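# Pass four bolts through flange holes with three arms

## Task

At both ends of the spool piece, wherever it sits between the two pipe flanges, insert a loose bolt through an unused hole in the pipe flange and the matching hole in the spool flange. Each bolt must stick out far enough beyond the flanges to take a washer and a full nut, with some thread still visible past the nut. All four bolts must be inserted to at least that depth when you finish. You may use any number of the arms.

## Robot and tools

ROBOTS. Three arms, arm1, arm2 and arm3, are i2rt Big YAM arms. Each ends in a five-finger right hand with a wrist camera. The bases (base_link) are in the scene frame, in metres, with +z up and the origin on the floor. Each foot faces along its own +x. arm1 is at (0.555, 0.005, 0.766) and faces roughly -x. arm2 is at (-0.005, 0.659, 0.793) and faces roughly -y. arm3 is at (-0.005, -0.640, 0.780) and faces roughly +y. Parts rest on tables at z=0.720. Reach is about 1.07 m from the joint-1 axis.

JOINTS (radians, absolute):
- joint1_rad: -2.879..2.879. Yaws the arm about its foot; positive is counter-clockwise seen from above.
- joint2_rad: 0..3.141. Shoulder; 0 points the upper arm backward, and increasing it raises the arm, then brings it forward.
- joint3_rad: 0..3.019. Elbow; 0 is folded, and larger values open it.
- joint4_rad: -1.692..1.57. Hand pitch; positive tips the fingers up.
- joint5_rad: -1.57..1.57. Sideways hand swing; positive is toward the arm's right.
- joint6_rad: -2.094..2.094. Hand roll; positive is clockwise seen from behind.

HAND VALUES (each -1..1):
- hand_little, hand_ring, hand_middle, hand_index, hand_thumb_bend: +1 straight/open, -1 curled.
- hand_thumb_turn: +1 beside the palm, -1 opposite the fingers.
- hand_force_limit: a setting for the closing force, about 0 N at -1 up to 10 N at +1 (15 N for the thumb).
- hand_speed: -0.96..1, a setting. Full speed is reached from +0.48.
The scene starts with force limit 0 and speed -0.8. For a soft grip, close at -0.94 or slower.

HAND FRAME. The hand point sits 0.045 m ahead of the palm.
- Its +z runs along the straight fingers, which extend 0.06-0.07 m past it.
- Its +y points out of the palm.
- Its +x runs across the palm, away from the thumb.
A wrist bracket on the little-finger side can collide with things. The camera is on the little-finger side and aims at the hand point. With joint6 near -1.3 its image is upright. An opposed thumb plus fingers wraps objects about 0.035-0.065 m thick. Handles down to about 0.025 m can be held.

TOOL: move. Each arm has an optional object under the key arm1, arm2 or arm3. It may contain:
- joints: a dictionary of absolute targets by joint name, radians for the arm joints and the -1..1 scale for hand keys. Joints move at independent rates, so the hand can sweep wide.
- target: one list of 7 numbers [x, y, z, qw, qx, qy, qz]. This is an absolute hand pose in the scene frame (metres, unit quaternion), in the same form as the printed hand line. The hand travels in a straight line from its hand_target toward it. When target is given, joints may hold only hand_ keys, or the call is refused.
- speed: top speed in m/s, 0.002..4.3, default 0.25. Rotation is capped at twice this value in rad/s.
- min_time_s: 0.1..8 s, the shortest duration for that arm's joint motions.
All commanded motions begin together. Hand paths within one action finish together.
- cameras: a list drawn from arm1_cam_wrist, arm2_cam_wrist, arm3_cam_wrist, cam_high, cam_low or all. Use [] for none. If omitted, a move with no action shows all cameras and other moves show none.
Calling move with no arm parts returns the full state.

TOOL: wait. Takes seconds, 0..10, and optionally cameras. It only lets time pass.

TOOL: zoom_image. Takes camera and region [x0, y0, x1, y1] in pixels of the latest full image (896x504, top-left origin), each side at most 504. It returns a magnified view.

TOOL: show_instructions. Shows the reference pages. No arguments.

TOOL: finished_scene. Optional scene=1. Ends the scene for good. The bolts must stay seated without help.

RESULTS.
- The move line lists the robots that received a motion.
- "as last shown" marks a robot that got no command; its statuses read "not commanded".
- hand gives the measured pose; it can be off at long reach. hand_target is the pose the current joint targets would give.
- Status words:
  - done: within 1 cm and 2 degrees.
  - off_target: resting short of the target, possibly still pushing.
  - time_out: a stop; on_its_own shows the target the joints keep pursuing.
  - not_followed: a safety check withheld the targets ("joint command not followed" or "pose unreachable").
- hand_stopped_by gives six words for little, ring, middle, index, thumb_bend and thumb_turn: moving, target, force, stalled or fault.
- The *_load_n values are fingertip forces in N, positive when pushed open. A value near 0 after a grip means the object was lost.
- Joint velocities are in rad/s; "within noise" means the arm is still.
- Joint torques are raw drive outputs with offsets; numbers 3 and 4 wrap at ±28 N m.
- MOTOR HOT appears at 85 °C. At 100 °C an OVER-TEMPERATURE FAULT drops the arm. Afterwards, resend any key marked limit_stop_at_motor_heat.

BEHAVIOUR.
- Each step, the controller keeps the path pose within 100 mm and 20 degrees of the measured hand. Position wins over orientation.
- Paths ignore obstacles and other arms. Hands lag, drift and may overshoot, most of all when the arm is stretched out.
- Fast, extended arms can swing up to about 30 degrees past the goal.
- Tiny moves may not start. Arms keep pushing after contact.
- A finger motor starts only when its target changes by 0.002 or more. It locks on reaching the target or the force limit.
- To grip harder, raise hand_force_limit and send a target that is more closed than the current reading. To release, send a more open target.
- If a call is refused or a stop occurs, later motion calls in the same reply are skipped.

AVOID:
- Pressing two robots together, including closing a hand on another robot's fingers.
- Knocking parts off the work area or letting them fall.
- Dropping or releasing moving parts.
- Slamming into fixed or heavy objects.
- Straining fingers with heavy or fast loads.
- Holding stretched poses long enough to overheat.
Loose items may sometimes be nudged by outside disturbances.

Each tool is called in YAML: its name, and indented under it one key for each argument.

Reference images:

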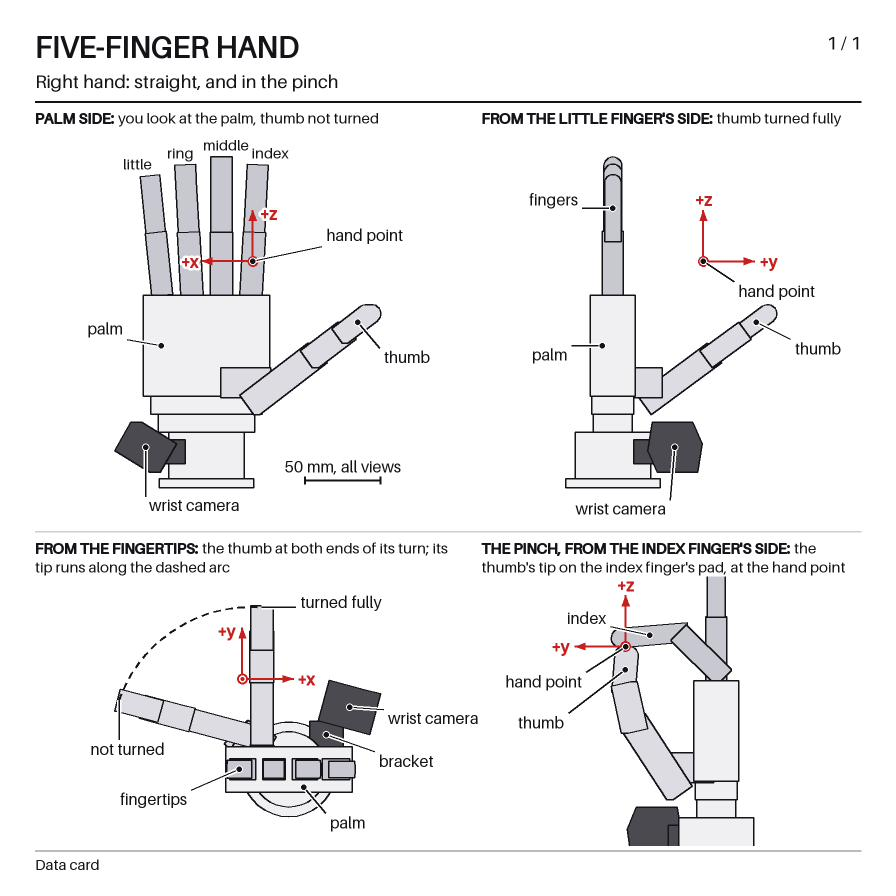

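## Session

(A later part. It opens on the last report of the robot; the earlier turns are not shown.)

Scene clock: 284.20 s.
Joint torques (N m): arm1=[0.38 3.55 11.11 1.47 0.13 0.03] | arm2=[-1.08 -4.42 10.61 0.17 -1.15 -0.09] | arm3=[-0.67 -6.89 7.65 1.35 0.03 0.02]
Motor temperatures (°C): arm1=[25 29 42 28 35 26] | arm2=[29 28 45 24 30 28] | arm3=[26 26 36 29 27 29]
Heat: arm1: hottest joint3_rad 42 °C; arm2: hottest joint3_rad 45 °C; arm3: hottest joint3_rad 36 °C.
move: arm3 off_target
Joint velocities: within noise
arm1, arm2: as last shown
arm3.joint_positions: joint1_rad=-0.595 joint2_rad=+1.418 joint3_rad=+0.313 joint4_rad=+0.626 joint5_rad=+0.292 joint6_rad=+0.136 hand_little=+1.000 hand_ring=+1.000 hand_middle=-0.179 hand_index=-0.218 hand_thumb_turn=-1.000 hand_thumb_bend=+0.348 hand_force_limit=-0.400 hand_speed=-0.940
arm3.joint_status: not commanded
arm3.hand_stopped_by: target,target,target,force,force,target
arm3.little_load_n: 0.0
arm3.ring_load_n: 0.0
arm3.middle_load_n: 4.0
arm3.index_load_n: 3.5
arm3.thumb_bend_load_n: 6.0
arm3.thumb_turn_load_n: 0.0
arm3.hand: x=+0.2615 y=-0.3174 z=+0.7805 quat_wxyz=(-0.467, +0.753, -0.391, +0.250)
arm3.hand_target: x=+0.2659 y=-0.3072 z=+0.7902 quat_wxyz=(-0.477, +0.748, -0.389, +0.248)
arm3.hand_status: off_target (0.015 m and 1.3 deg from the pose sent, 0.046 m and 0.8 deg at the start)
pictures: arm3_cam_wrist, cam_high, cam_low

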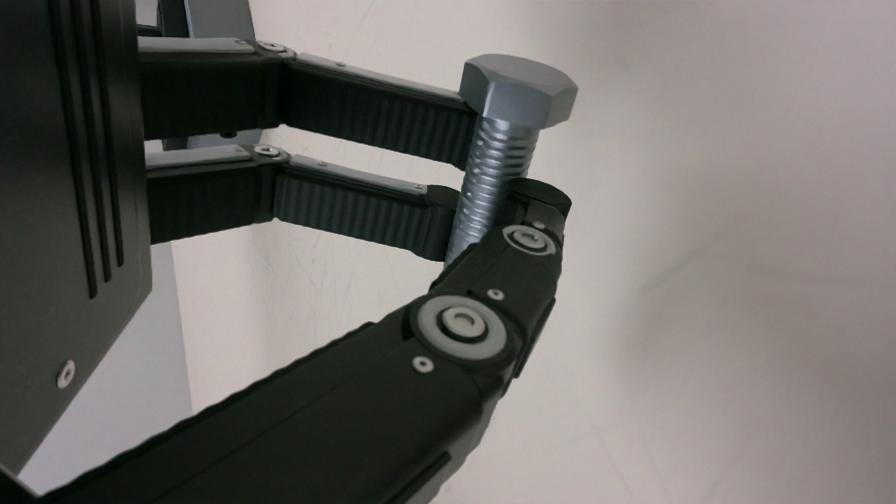

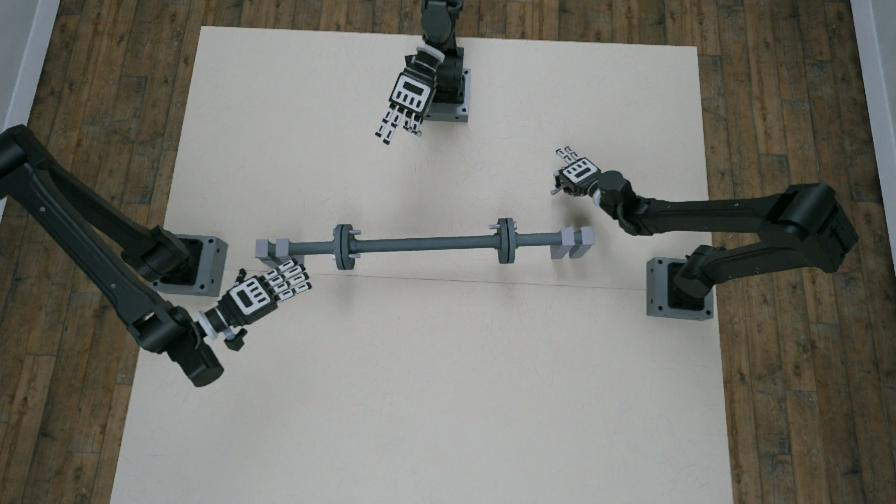

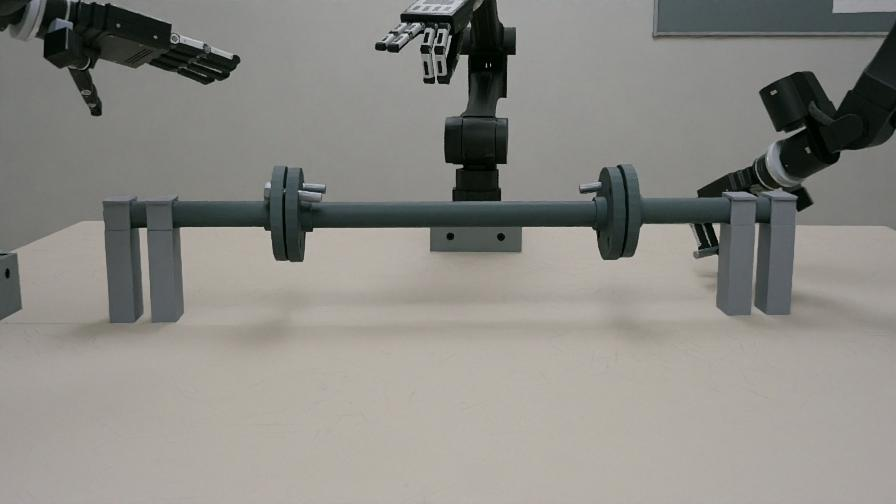

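move:
  arm3: {"target":[0.2600,-0.3100,0.98,0.47660,-0.74811,0.38944,-0.24810],"speed":0.12}
  cameras: ["arm3_cam_wrist"]

move:
  arm3: {"target":[0.1500,-0.3200,1.0,0.41,-0.67,0.52,-0.31],"speed":0.15}
  cameras: ["arm3_cam_wrist","cam_high","cam_low"]

Scene clock: 286.70 s.
Joint torques (N m): arm1=[0.5 3.55 11.11 1.46 0.13 0.03] | arm2=[-1.32 -4.19 10.37 0.34 -1.13 -0.11] | arm3=[0.09 -3.78 14.41 1.33 0.21 0.07]
Motor temperatures (°C): arm1=[25 29 42 28 35 26] | arm2=[29 28 45 24 30 28] | arm3=[26 26 36 29 27 29]
Heat: arm1: hottest joint3_rad 42 °C; arm2: hottest joint3_rad 45 °C; arm3: hottest joint3_rad 36 °C.
move: arm3 off_target
Joint velocities: within noise
arm1, arm2: as last shown
arm3.joint_positions: joint1_rad=-0.593 joint2_rad=+0.889 joint3_rad=+0.571 joint4_rad=-0.194 joint5_rad=+0.297 joint6_rad=+0.136 hand_little=+1.000 hand_ring=+1.000 hand_middle=-0.179 hand_index=-0.218 hand_thumb_turn=-1.000 hand_thumb_bend=+0.348 hand_force_limit=-0.400 hand_speed=-0.940
arm3.joint_status: not commanded
arm3.hand_stopped_by: target,target,target,force,force,target
arm3.little_load_n: 0.0
arm3.ring_load_n: 0.0
arm3.middle_load_n: 3.5
arm3.index_load_n: 3.0
arm3.thumb_bend_load_n: 6.0
arm3.thumb_turn_load_n: 0.0
arm3.hand: x=+0.2555 y=-0.3255 z=+0.9476 quat_wxyz=(-0.452, +0.761, -0.392, +0.249)
arm3.hand_target: x=+0.2591 y=-0.3112 z=+0.9800 quat_wxyz=(-0.477, +0.748, -0.389, +0.248)
arm3.hand_status: off_target (0.036 m and 3.2 deg from the pose sent, 0.200 m and 1.3 deg at the start)

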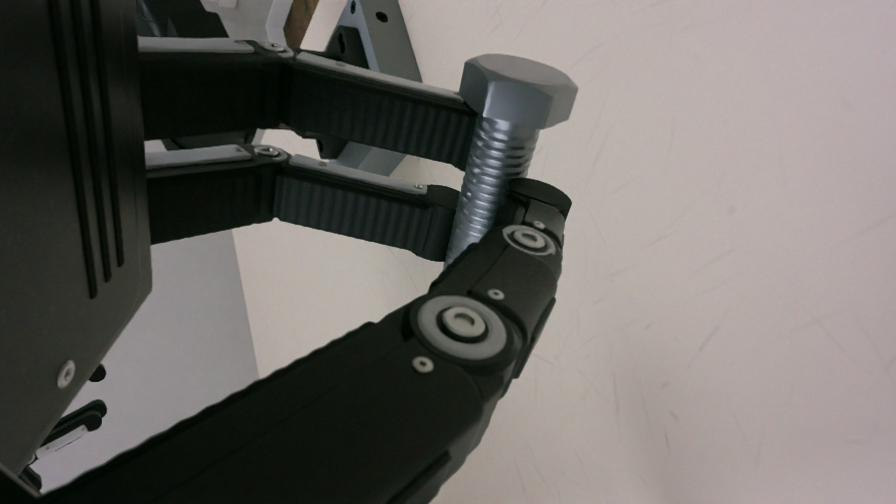

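Scene clock: 288.90 s.
Joint torques (N m): arm1=[0.44 3.55 11.11 1.47 0.14 0.03] | arm2=[-1.32 -4.13 10.51 0.36 -1.13 -0.07] | arm3=[-0.32 -1.61 14.48 0.59 0.77 0.07]
Motor temperatures (°C): arm1=[25 29 42 28 35 26] | arm2=[29 28 45 24 30 28] | arm3=[26 26 37 29 27 29]
Heat: arm1: hottest joint3_rad 42 °C; arm2: hottest joint3_rad 45 °C; arm3: hottest joint3_rad 37 °C.
move: arm3 off_target
Joint velocities: within noise
arm1: as last shown
arm2.joint_positions: joint1_rad=-0.795 joint2_rad=+1.108 joint3_rad=+0.794 joint4_rad=-1.073 joint5_rad=-1.269 joint6_rad=-1.634 hand_little=+1.000 hand_ring=+1.000 hand_middle=+1.000 hand_index=+1.000 hand_thumb_turn=+1.000 hand_thumb_bend=+1.000 hand_force_limit=+0.000 hand_speed=-0.800
arm2.joint_status: not commanded
arm2.hand_stopped_by: target,target,target,target,target,target
arm2.little_load_n: 0.0
arm2.ring_load_n: 0.0
arm2.middle_load_n: 0.0
arm2.index_load_n: 0.0
arm2.thumb_bend_load_n: -0.5
arm2.thumb_turn_load_n: 0.0
arm2.hand: x=-0.0962 y=+0.3442 z=+0.9864 quat_wxyz=(-0.127, +0.372, -0.710, +0.584)
arm2.hand_target: x=-0.1047 y=+0.3392 z=+1.0000 quat_wxyz=(-0.112, +0.380, -0.704, +0.589)
arm2.hand_status: not commanded
arm3.joint_positions: joint1_rad=-0.053 joint2_rad=+0.866 joint3_rad=+0.709 joint4_rad=-0.867 joint5_rad=+0.976 joint6_rad=+0.897 hand_little=+1.000 hand_ring=+1.000 hand_middle=-0.179 hand_index=-0.218 hand_thumb_turn=-1.000 hand_thumb_bend=+0.348 hand_force_limit=-0.400 hand_speed=-0.940
arm3.joint_status: not commanded
arm3.hand_stopped_by: target,target,target,force,force,target
arm3.little_load_n: 0.0
arm3.ring_load_n: 0.0
arm3.middle_load_n: 4.0
arm3.index_load_n: 3.0
arm3.thumb_bend_load_n: 6.0
arm3.thumb_turn_load_n: 0.0
arm3.hand: x=+0.1509 y=-0.3371 z=+0.9738 quat_wxyz=(-0.395, +0.686, -0.518, +0.324)
arm3.hand_target: x=+0.1498 y=-0.3212 z=+0.9998 quat_wxyz=(-0.414, +0.676, -0.524, +0.312)
arm3.hand_status: off_target (0.031 m and 2.8 deg from the pose sent, 0.118 m and 20.0 deg at the start)

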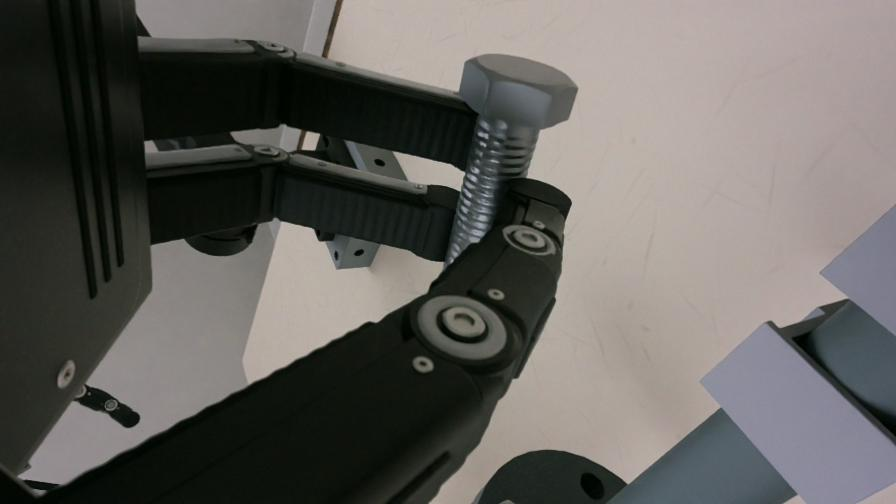

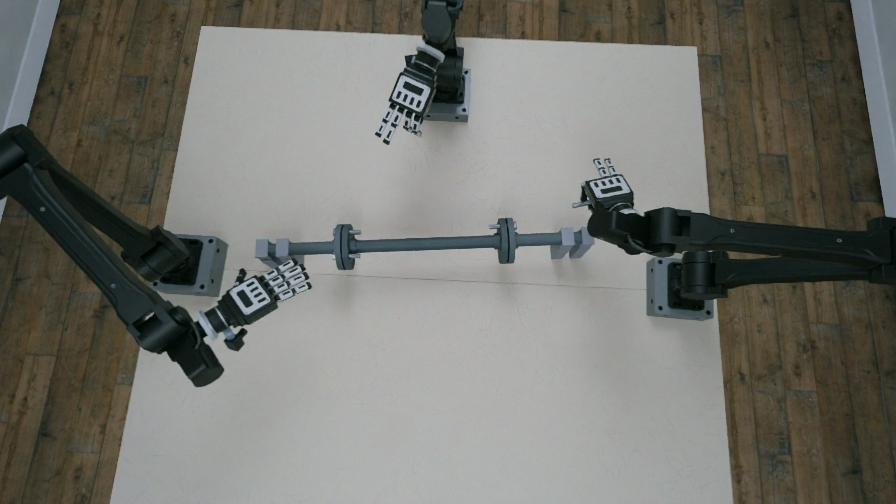

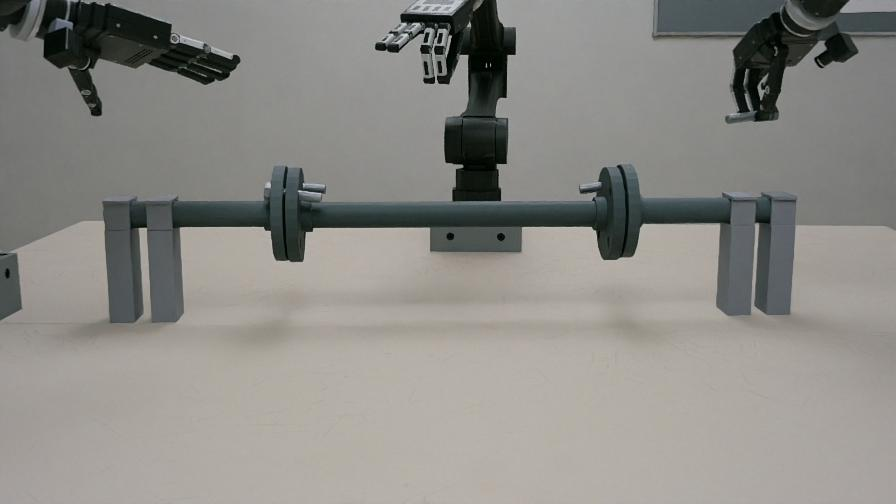

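move:
  arm3: {"target":[0.0550,-0.2950,0.99,0.36864,-0.63850,0.58508,-0.33779],"speed":0.12}
  cameras: ["arm3_cam_wrist","cam_high","cam_low"]

zoom_image:
  camera: "cam_low"
  region: [580, 60, 760, 240]

zoom_image:
  camera: "cam_high"
  region: [490, 160, 650, 280]

Scene clock: 291.40 s.
Joint torques (N m): arm1=[0.44 3.55 11.08 1.47 0.14 0.03] | arm2=[-1.55 -3.02 10.47 0.21 -1.11 -0.11] | arm3=[-0.26 -5.01 12.71 -0.58 0.85 0.05]
Motor temperatures (°C): arm1=[25 29 43 28 35 25] | arm2=[29 28 45 24 30 28] | arm3=[26 26 38 29 27 29]
Heat: arm1: hottest joint3_rad 43 °C; arm2: hottest joint3_rad 45 °C; arm3: hottest joint3_rad 38 °C.
move: arm3 off_target
Joint velocities: within noise
arm1, arm2: as last shown
arm2.thumb_bend_load_n: 0.0
arm3.joint_positions: joint1_rad=+0.282 joint2_rad=+1.210 joint3_rad=+0.959 joint4_rad=-1.612 joint5_rad=+1.022 joint6_rad=+1.863 hand_little=+1.000 hand_ring=+1.000 hand_middle=-0.179 hand_index=-0.218 hand_thumb_turn=-1.000 hand_thumb_bend=+0.348 hand_force_limit=-0.400 hand_speed=-0.940
arm3.joint_status: not commanded
arm3.hand_stopped_by: target,target,target,force,force,target
arm3.little_load_n: 0.0
arm3.ring_load_n: 0.0
arm3.middle_load_n: 4.0
arm3.index_load_n: 3.0
arm3.thumb_bend_load_n: 6.0
arm3.thumb_turn_load_n: 0.0
arm3.hand: x=+0.0615 y=-0.3121 z=+0.9735 quat_wxyz=(-0.357, +0.644, -0.579, +0.351)
arm3.hand_target: x=+0.0551 y=-0.2959 z=+0.9898 quat_wxyz=(-0.369, +0.639, -0.585, +0.337)
arm3.hand_status: off_target (0.025 m and 2.3 deg from the pose sent, 0.106 m and 10.0 deg at the start)

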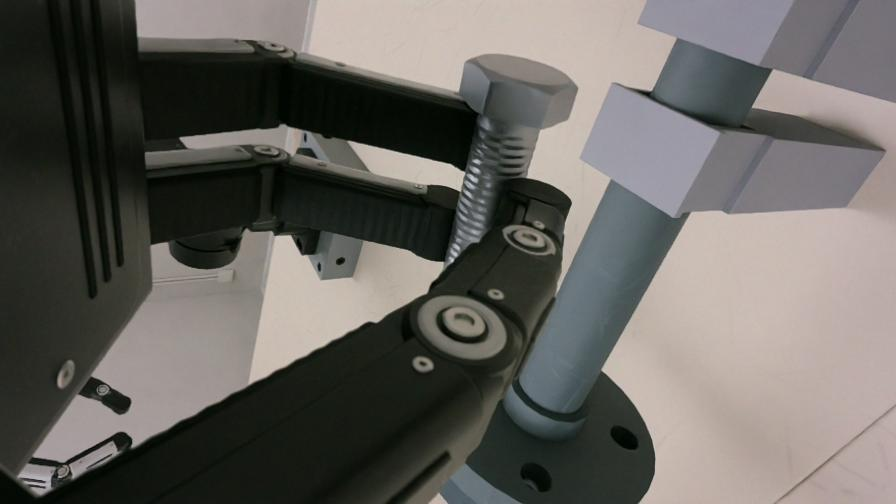

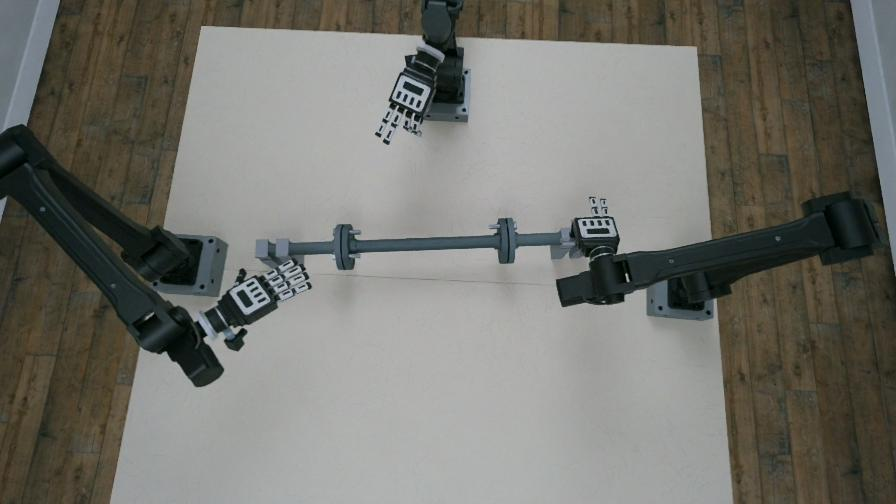

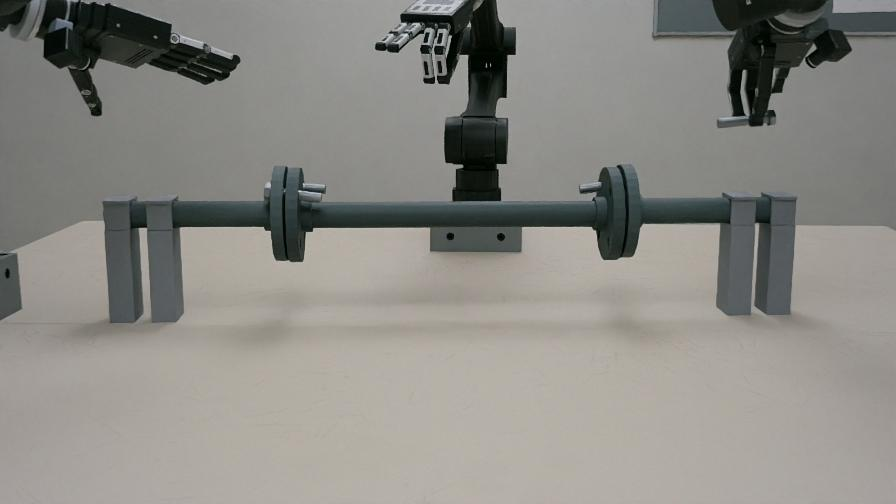

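Scaled by 2.800.

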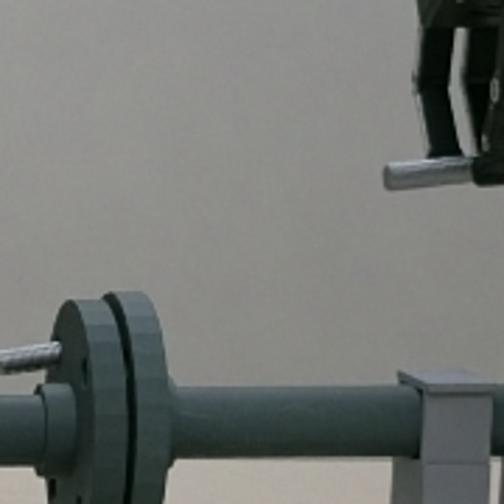

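Scaled by 3.150.

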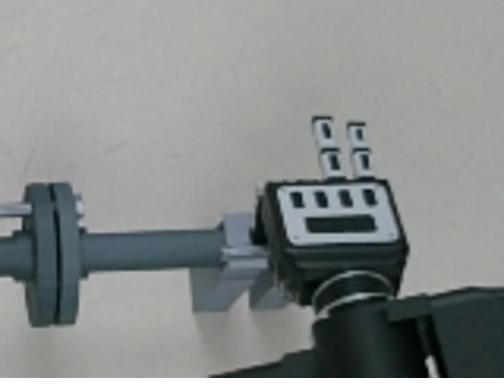

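move:
  arm3: {"target":[0.0550,-0.2950,0.935,0.39778,-0.62059,0.60297,-0.30506],"speed":0.08}
  arm1: {"target":[0.2500,-0.2900,1.0200,0.584,-0.710,-0.372,0.127],"speed":0.25,"joints":{"hand_index":1,"hand_middle":1,"hand_thumb_turn":1,"hand_thumb_bend":1,"hand_speed":0}}
  cameras: ["arm1_cam_wrist","arm3_cam_wrist","cam_high","cam_low"]

zoom_image:
  camera: "cam_low"
  region: [580, 60, 760, 240]

Scene clock: 294.73 s.
Joint torques (N m): arm1=[1.55 -11.16 9.43 -1.01 0.92 0.11] | arm2=[-1.55 -4.07 10.44 0.21 -1.19 -0.11] | arm3=[0.09 -5.42 7.72 0.35 0.91 0.09]
Motor temperatures (°C): arm1=[25 29 42 28 35 25] | arm2=[29 28 45 24 30 28] | arm3=[26 26 38 29 27 29]
Heat: arm1: hottest joint3_rad 42 °C; arm2: hottest joint3_rad 45 °C; arm3: hottest joint3_rad 38 °C.
move: arm1 off_target; arm3 done
Joint velocities: within noise
arm1.joint_positions: joint1_rad=+1.133 joint2_rad=+1.417 joint3_rad=+1.254 joint4_rad=-1.680 joint5_rad=+1.125 joint6_rad=+1.673 hand_little=+1.000 hand_ring=+1.000 hand_middle=+1.000 hand_index=+1.000 hand_thumb_turn=+1.000 hand_thumb_bend=+1.000 hand_force_limit=-0.300 hand_speed=+0.000
arm1.joint_status: all done
arm1.hand_stopped_by: target,target,target,target,target,target
arm1.little_load_n: 0.0
arm1.ring_load_n: 0.0
arm1.middle_load_n: 0.0
arm1.index_load_n: 0.0
arm1.thumb_bend_load_n: 0.0
arm1.thumb_turn_load_n: 0.0
arm1.hand: x=+0.2515 y=-0.2797 z=+1.0074 quat_wxyz=(-0.499, +0.695, +0.474, -0.209)
arm1.hand_target: x=+0.2496 y=-0.2893 z=+1.0196 quat_wxyz=(-0.491, +0.702, +0.466, -0.222)
arm1.hand_status: off_target (0.016 m and 18.0 deg from the pose sent, 0.343 m and 25.3 deg at the start; a joint's target at an end of its range on 32 of 63 steps)
arm2: as last shown
arm3.joint_positions: joint1_rad=+0.286 joint2_rad=+1.210 joint3_rad=+0.860 joint4_rad=-1.398 joint5_rad=+1.035 joint6_rad=+1.887 hand_little=+1.000 hand_ring=+1.000 hand_middle=-0.179 hand_index=-0.218 hand_thumb_turn=-1.000 hand_thumb_bend=+0.348 hand_force_limit=-0.400 hand_speed=-0.940
arm3.joint_status: not commanded
arm3.hand_stopped_by: target,target,target,force,force,target
arm3.little_load_n: 0.0
arm3.ring_load_n: 0.0
arm3.middle_load_n: 4.0
arm3.index_load_n: 3.5
arm3.thumb_bend_load_n: 6.0
arm3.thumb_turn_load_n: 0.0
arm3.hand: x=+0.0588 y=-0.2957 z=+0.9394 quat_wxyz=(-0.394, +0.620, -0.606, +0.307)
arm3.hand_target: x=+0.0551 y=-0.2951 z=+0.9350 quat_wxyz=(-0.398, +0.621, -0.603, +0.305)
arm3.hand_status: done (0.006 m and 0.6 deg from the pose sent, 0.043 m and 8.0 deg at the start)

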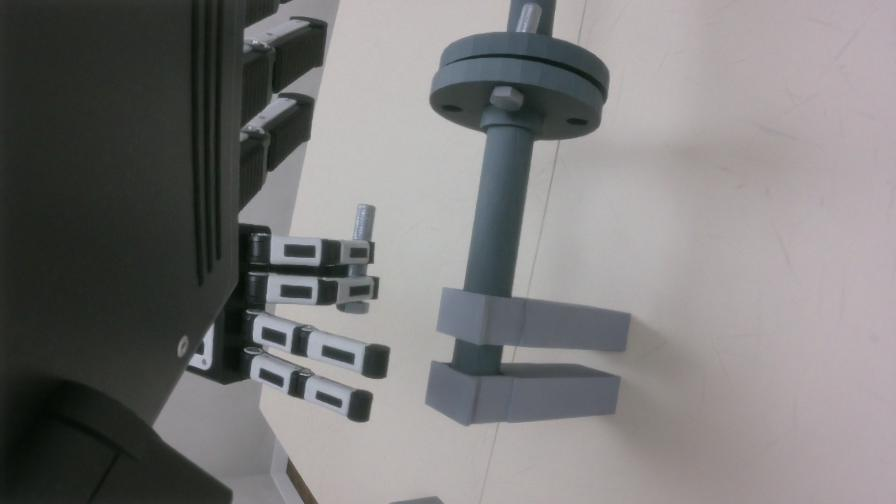

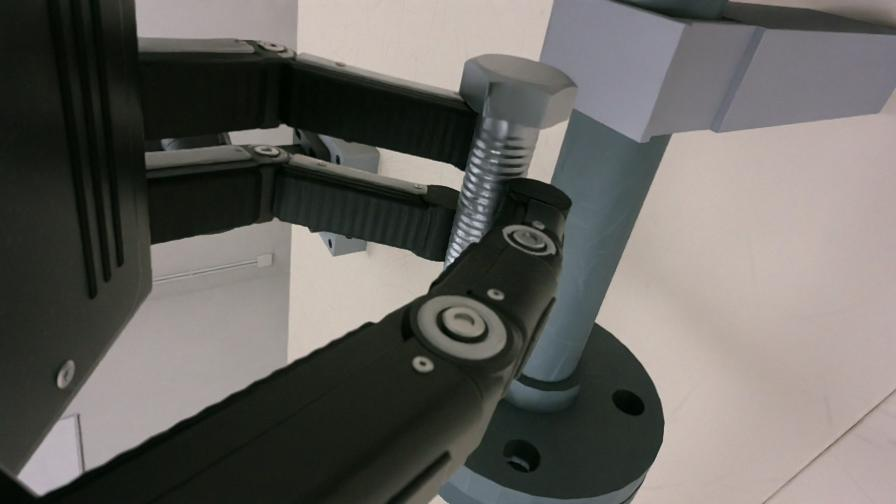

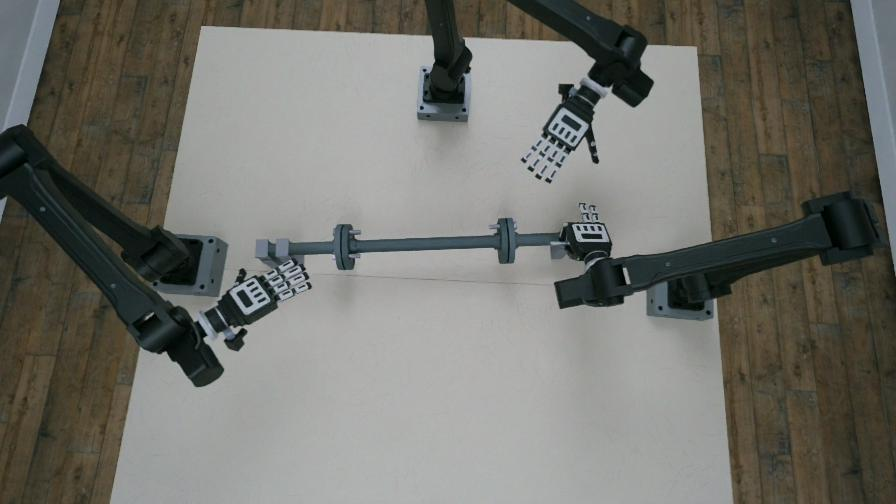

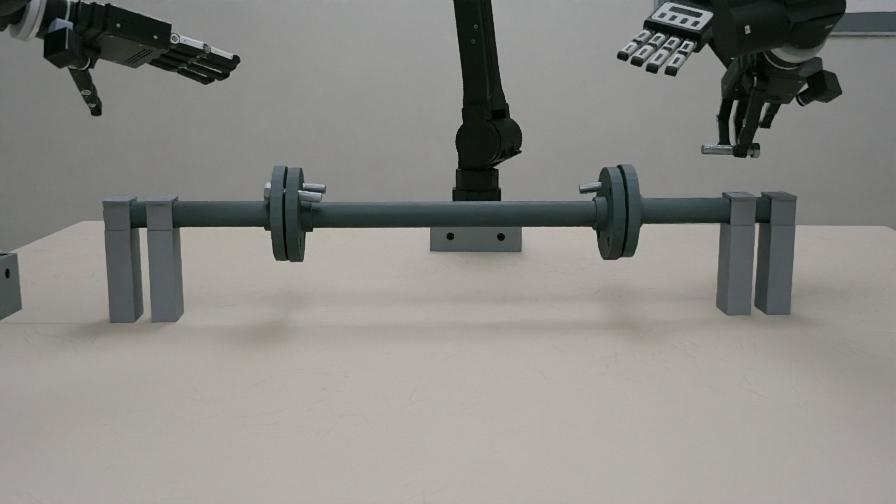

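Scaled by 2.800.

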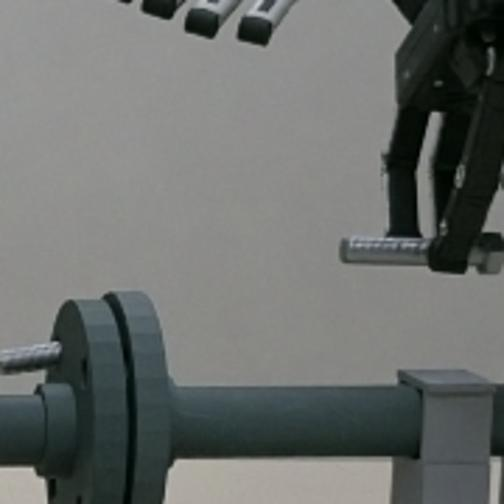

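zoom_image:
  camera: "cam_low"
  region: [690, 110, 780, 190]

zoom_image:
  camera: "arm1_cam_wrist"
  region: [300, 60, 600, 360]

zoom_image:
  camera: "arm3_cam_wrist"
  region: [420, 300, 720, 504]

Scaled by 5.600.

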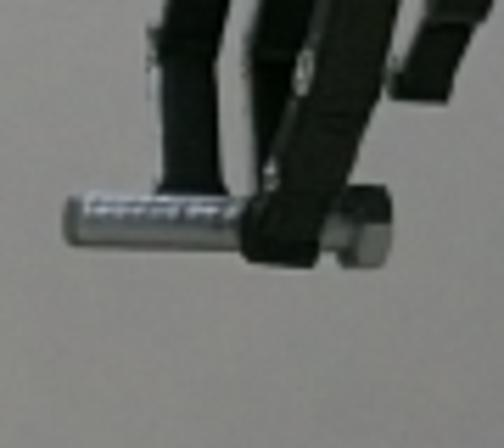

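Scaled by 1.680.

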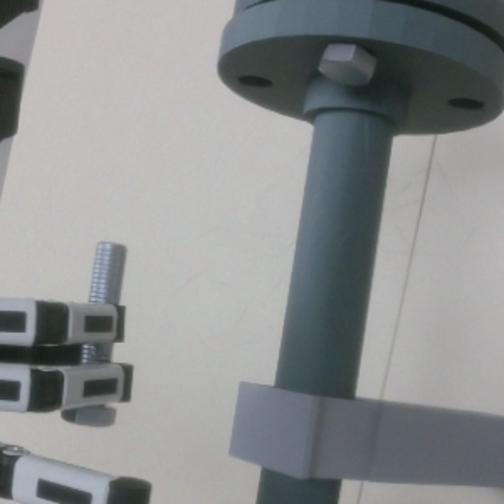

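Scaled by 1.680.

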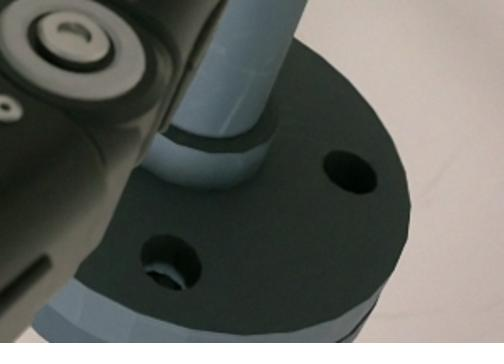

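move:
  arm3: {"target":[0.0560,-0.2400,0.912,0.39033,-0.62537,0.59849,-0.31361],"speed":0.08}
  cameras: ["arm1_cam_wrist","arm3_cam_wrist","cam_high","cam_low"]

zoom_image:
  camera: "cam_low"
  region: [600, 120, 780, 260]

zoom_image:
  camera: "arm1_cam_wrist"
  region: [340, 20, 640, 320]

Scene clock: 297.93 s.
Joint torques (N m): arm1=[1.55 -10.58 9.39 -1.02 0.92 0.17] | arm2=[-1.79 -3.66 10.48 0.32 -1.17 -0.11] | arm3=[-2.14 -7.12 11.49 0.35 0.89 -0.14]
Motor temperatures (°C): arm1=[25 29 42 28 35 25] | arm2=[29 28 45 24 30 28] | arm3=[26 26 38 29 27 29]
Heat: arm1: hottest joint3_rad 42 °C; arm2: hottest joint3_rad 45 °C; arm3: hottest joint3_rad 38 °C.
move: arm3 off_target
Joint velocities: within noise
arm1, arm2: as last shown
arm1.hand: x=+0.2515 y=-0.2797 z=+1.0074 quat_wxyz=(-0.499, +0.695, +0.473, -0.209)
arm1.hand_target: x=+0.2496 y=-0.2893 z=+1.0196 quat_wxyz=(-0.491, +0.702, +0.466, -0.221)
arm3.joint_positions: joint1_rad=+0.270 joint2_rad=+1.373 joint3_rad=+0.896 joint4_rad=-1.274 joint5_rad=+1.039 joint6_rad=+1.824 hand_little=+1.000 hand_ring=+1.000 hand_middle=-0.179 hand_index=-0.218 hand_thumb_turn=-1.000 hand_thumb_bend=+0.348 hand_force_limit=-0.400 hand_speed=-0.940
arm3.joint_status: not commanded
arm3.hand_stopped_by: target,target,target,force,force,target
arm3.little_load_n: 0.0
arm3.ring_load_n: 0.0
arm3.middle_load_n: 3.5
arm3.index_load_n: 3.5
arm3.thumb_bend_load_n: 6.0
arm3.thumb_turn_load_n: 0.0
arm3.hand: x=+0.0550 y=-0.2590 z=+0.9001 quat_wxyz=(-0.382, +0.633, -0.589, +0.324)
arm3.hand_target: x=+0.0560 y=-0.2409 z=+0.9123 quat_wxyz=(-0.391, +0.625, -0.598, +0.314)
arm3.hand_status: off_target (0.022 m and 2.1 deg from the pose sent, 0.062 m and 1.4 deg at the start)

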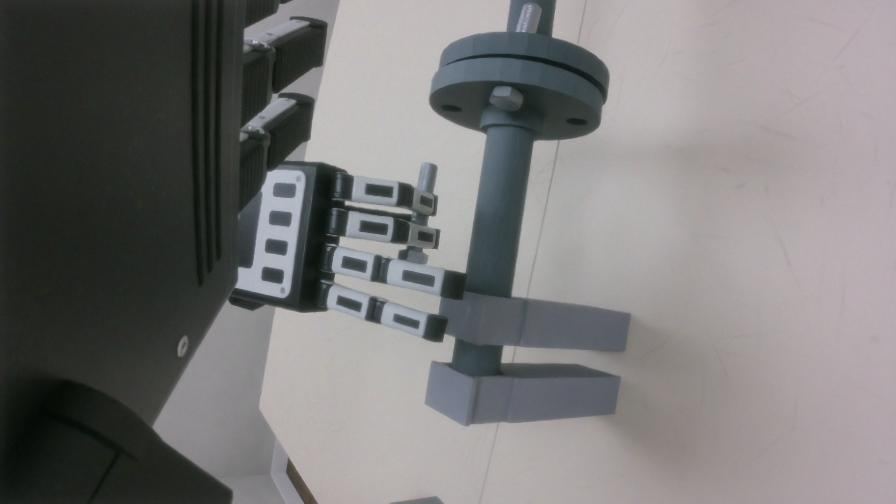

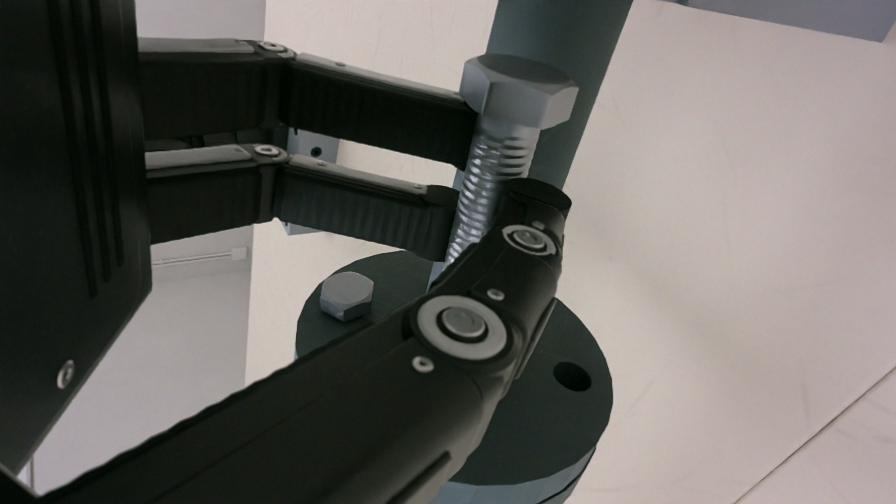

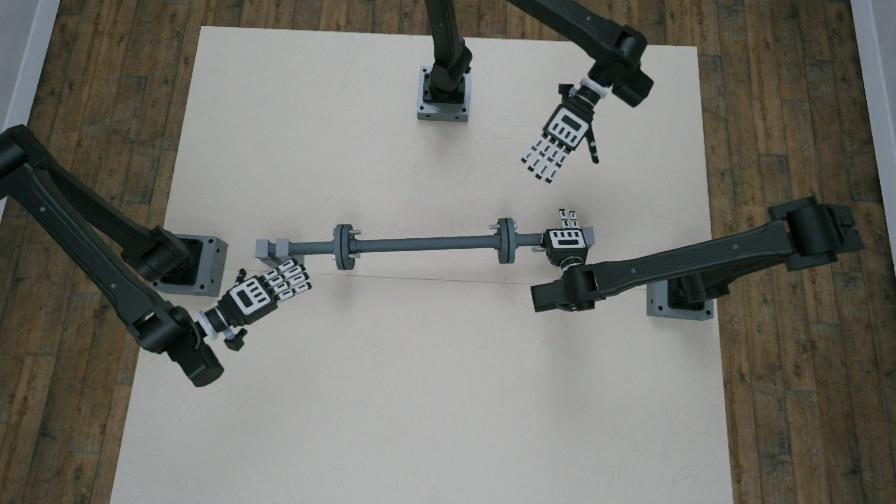

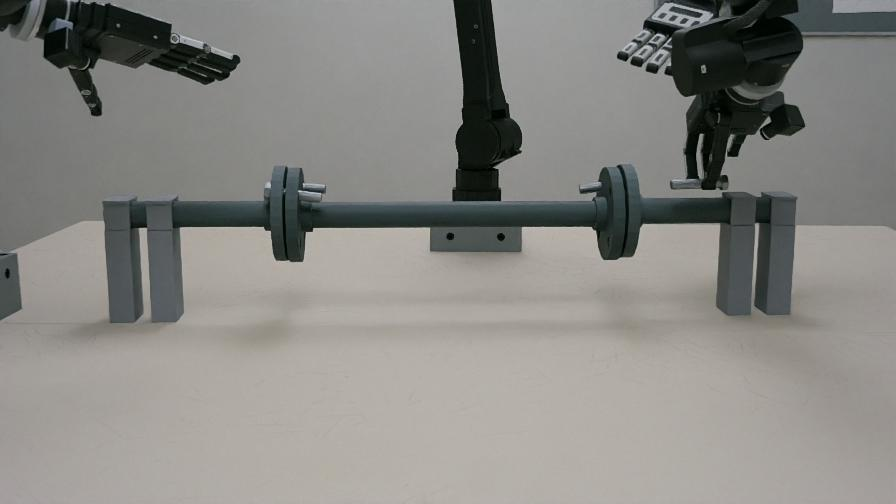

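Scaled by 2.800.

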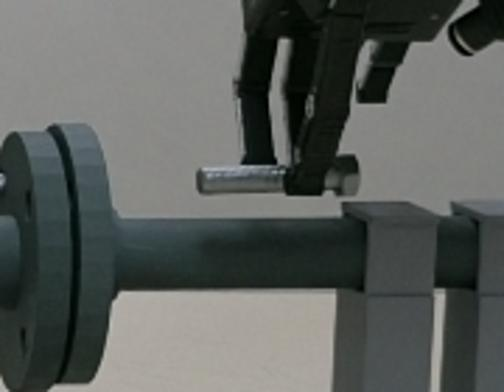

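Scaled by 1.680.

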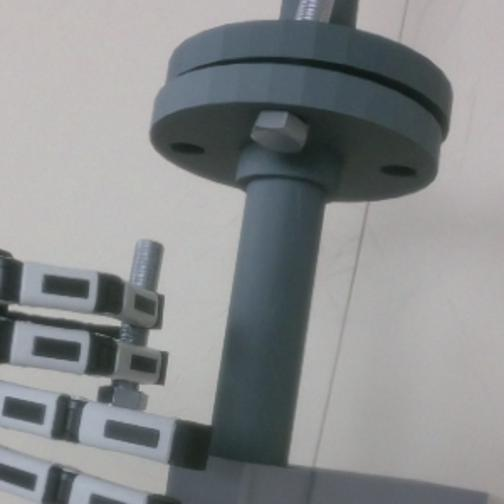

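zoom_image:
  camera: "cam_low"
  region: [590, 150, 690, 250]

zoom_image:
  camera: "cam_high"
  region: [490, 190, 600, 290]

Scaled by 5.040.

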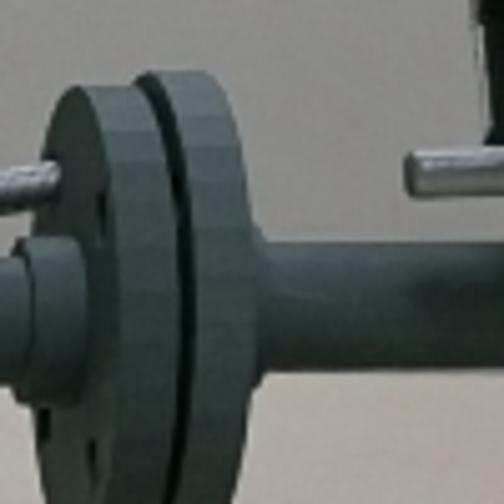

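Scaled by 4.582.

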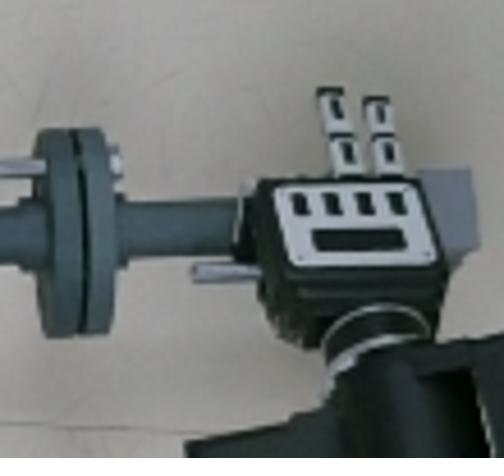

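move:
  arm3: {"target":[0.0635,-0.2180,0.9075,0.39033,-0.62537,0.59849,-0.31361],"speed":0.05}
  cameras: ["arm1_cam_wrist","arm3_cam_wrist","cam_high","cam_low"]

zoom_image:
  camera: "cam_low"
  region: [590, 150, 690, 250]

zoom_image:
  camera: "arm1_cam_wrist"
  region: [400, 20, 620, 240]

zoom_image:
  camera: "cam_high"
  region: [490, 200, 560, 290]

Scene clock: 300.80 s.
Joint torques (N m): arm1=[1.61 -10.58 9.39 -1.01 0.93 0.18] | arm2=[-1.03 -3.9 10.48 0.31 -1.14 -0.12] | arm3=[-2.32 -7.59 11.69 0.46 0.89 -0.12]
Motor temperatures (°C): arm1=[25 29 42 28 35 25] | arm2=[29 28 45 24 30 28] | arm3=[26 26 39 29 27 29]
Heat: arm1: hottest joint3_rad 42 °C; arm2: hottest joint3_rad 45 °C; arm3: hottest joint3_rad 39 °C.
move: arm3 off_target
Joint velocities: within noise
arm1, arm2: as last shown
arm2.thumb_bend_load_n: 0.5
arm3.joint_positions: joint1_rad=+0.238 joint2_rad=+1.417 joint3_rad=+0.930 joint4_rad=-1.209 joint5_rad=+1.043 joint6_rad=+1.761 hand_little=+1.000 hand_ring=+1.000 hand_middle=-0.179 hand_index=-0.218 hand_thumb_turn=-1.000 hand_thumb_bend=+0.348 hand_force_limit=-0.400 hand_speed=-0.940
arm3.joint_status: not commanded
arm3.hand_stopped_by: target,target,target,force,force,target
arm3.little_load_n: 0.0
arm3.ring_load_n: 0.0
arm3.middle_load_n: 4.0
arm3.index_load_n: 3.5
arm3.thumb_bend_load_n: 6.0
arm3.thumb_turn_load_n: 0.0
arm3.hand: x=+0.0619 y=-0.2380 z=+0.8958 quat_wxyz=(-0.382, +0.634, -0.590, +0.324)
arm3.hand_target: x=+0.0635 y=-0.2190 z=+0.9078 quat_wxyz=(-0.390, +0.625, -0.599, +0.314)
arm3.hand_status: off_target (0.023 m and 2.0 deg from the pose sent, 0.042 m and 2.1 deg at the start)

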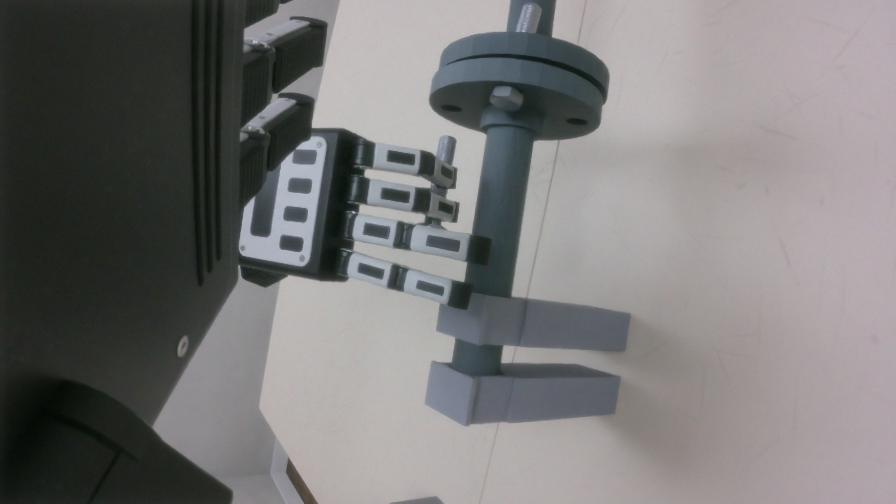

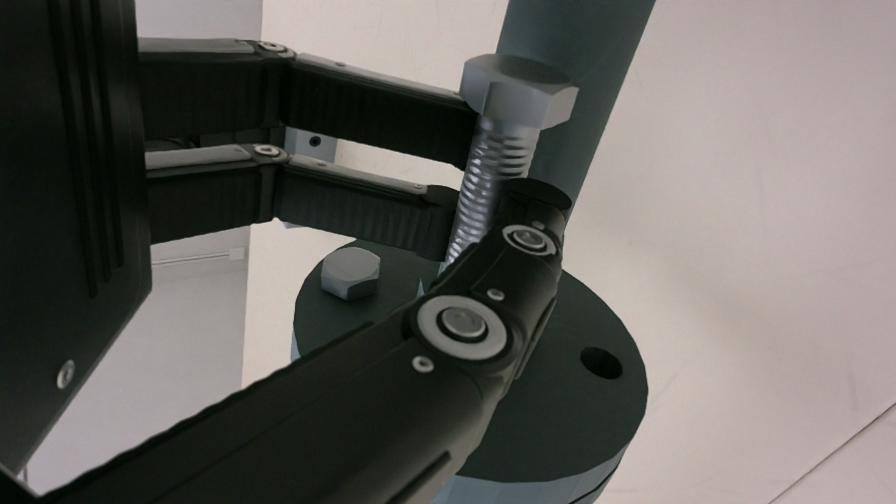

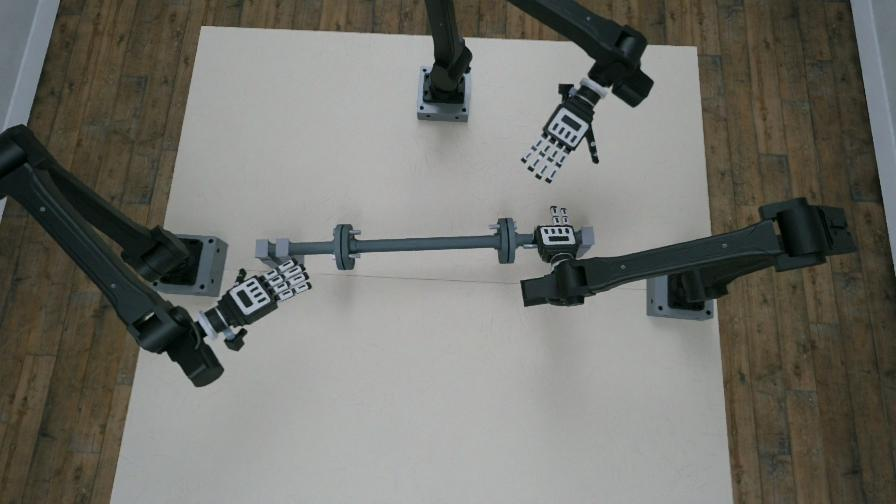

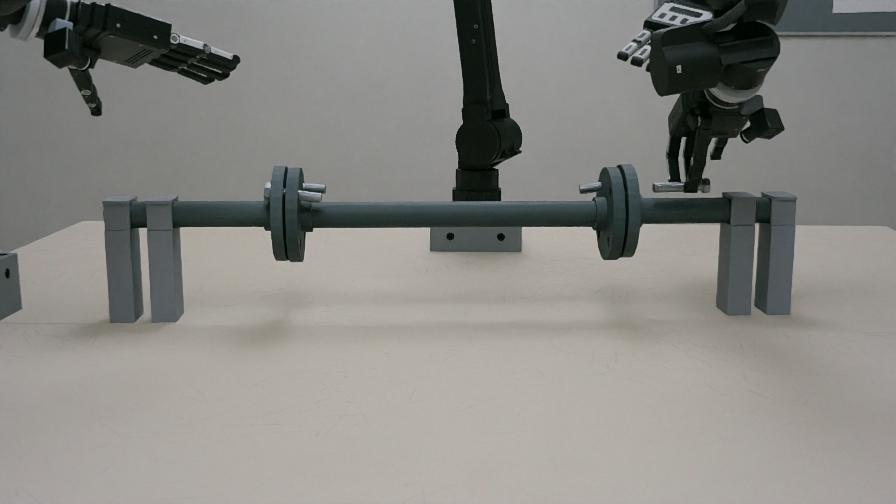

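Scaled by 5.040.

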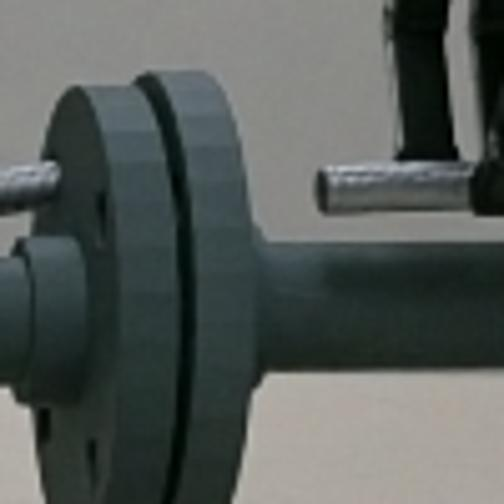

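Scaled by 2.291.

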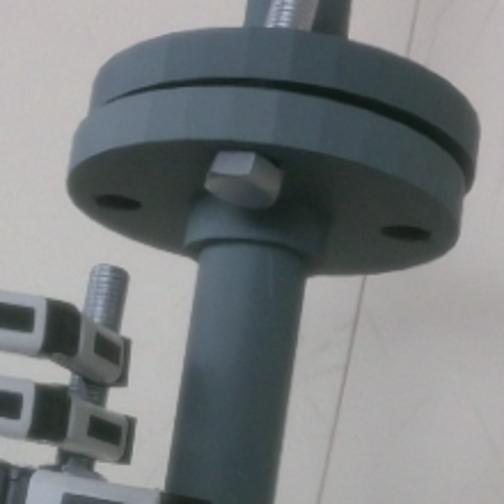

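Scaled by 5.600.

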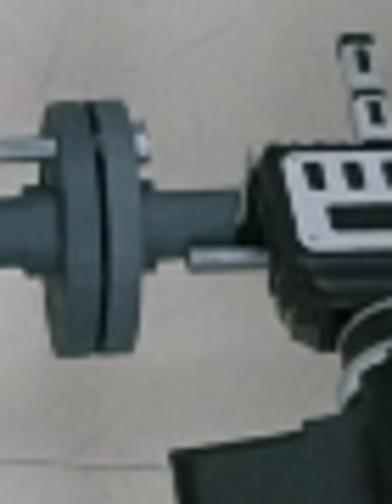

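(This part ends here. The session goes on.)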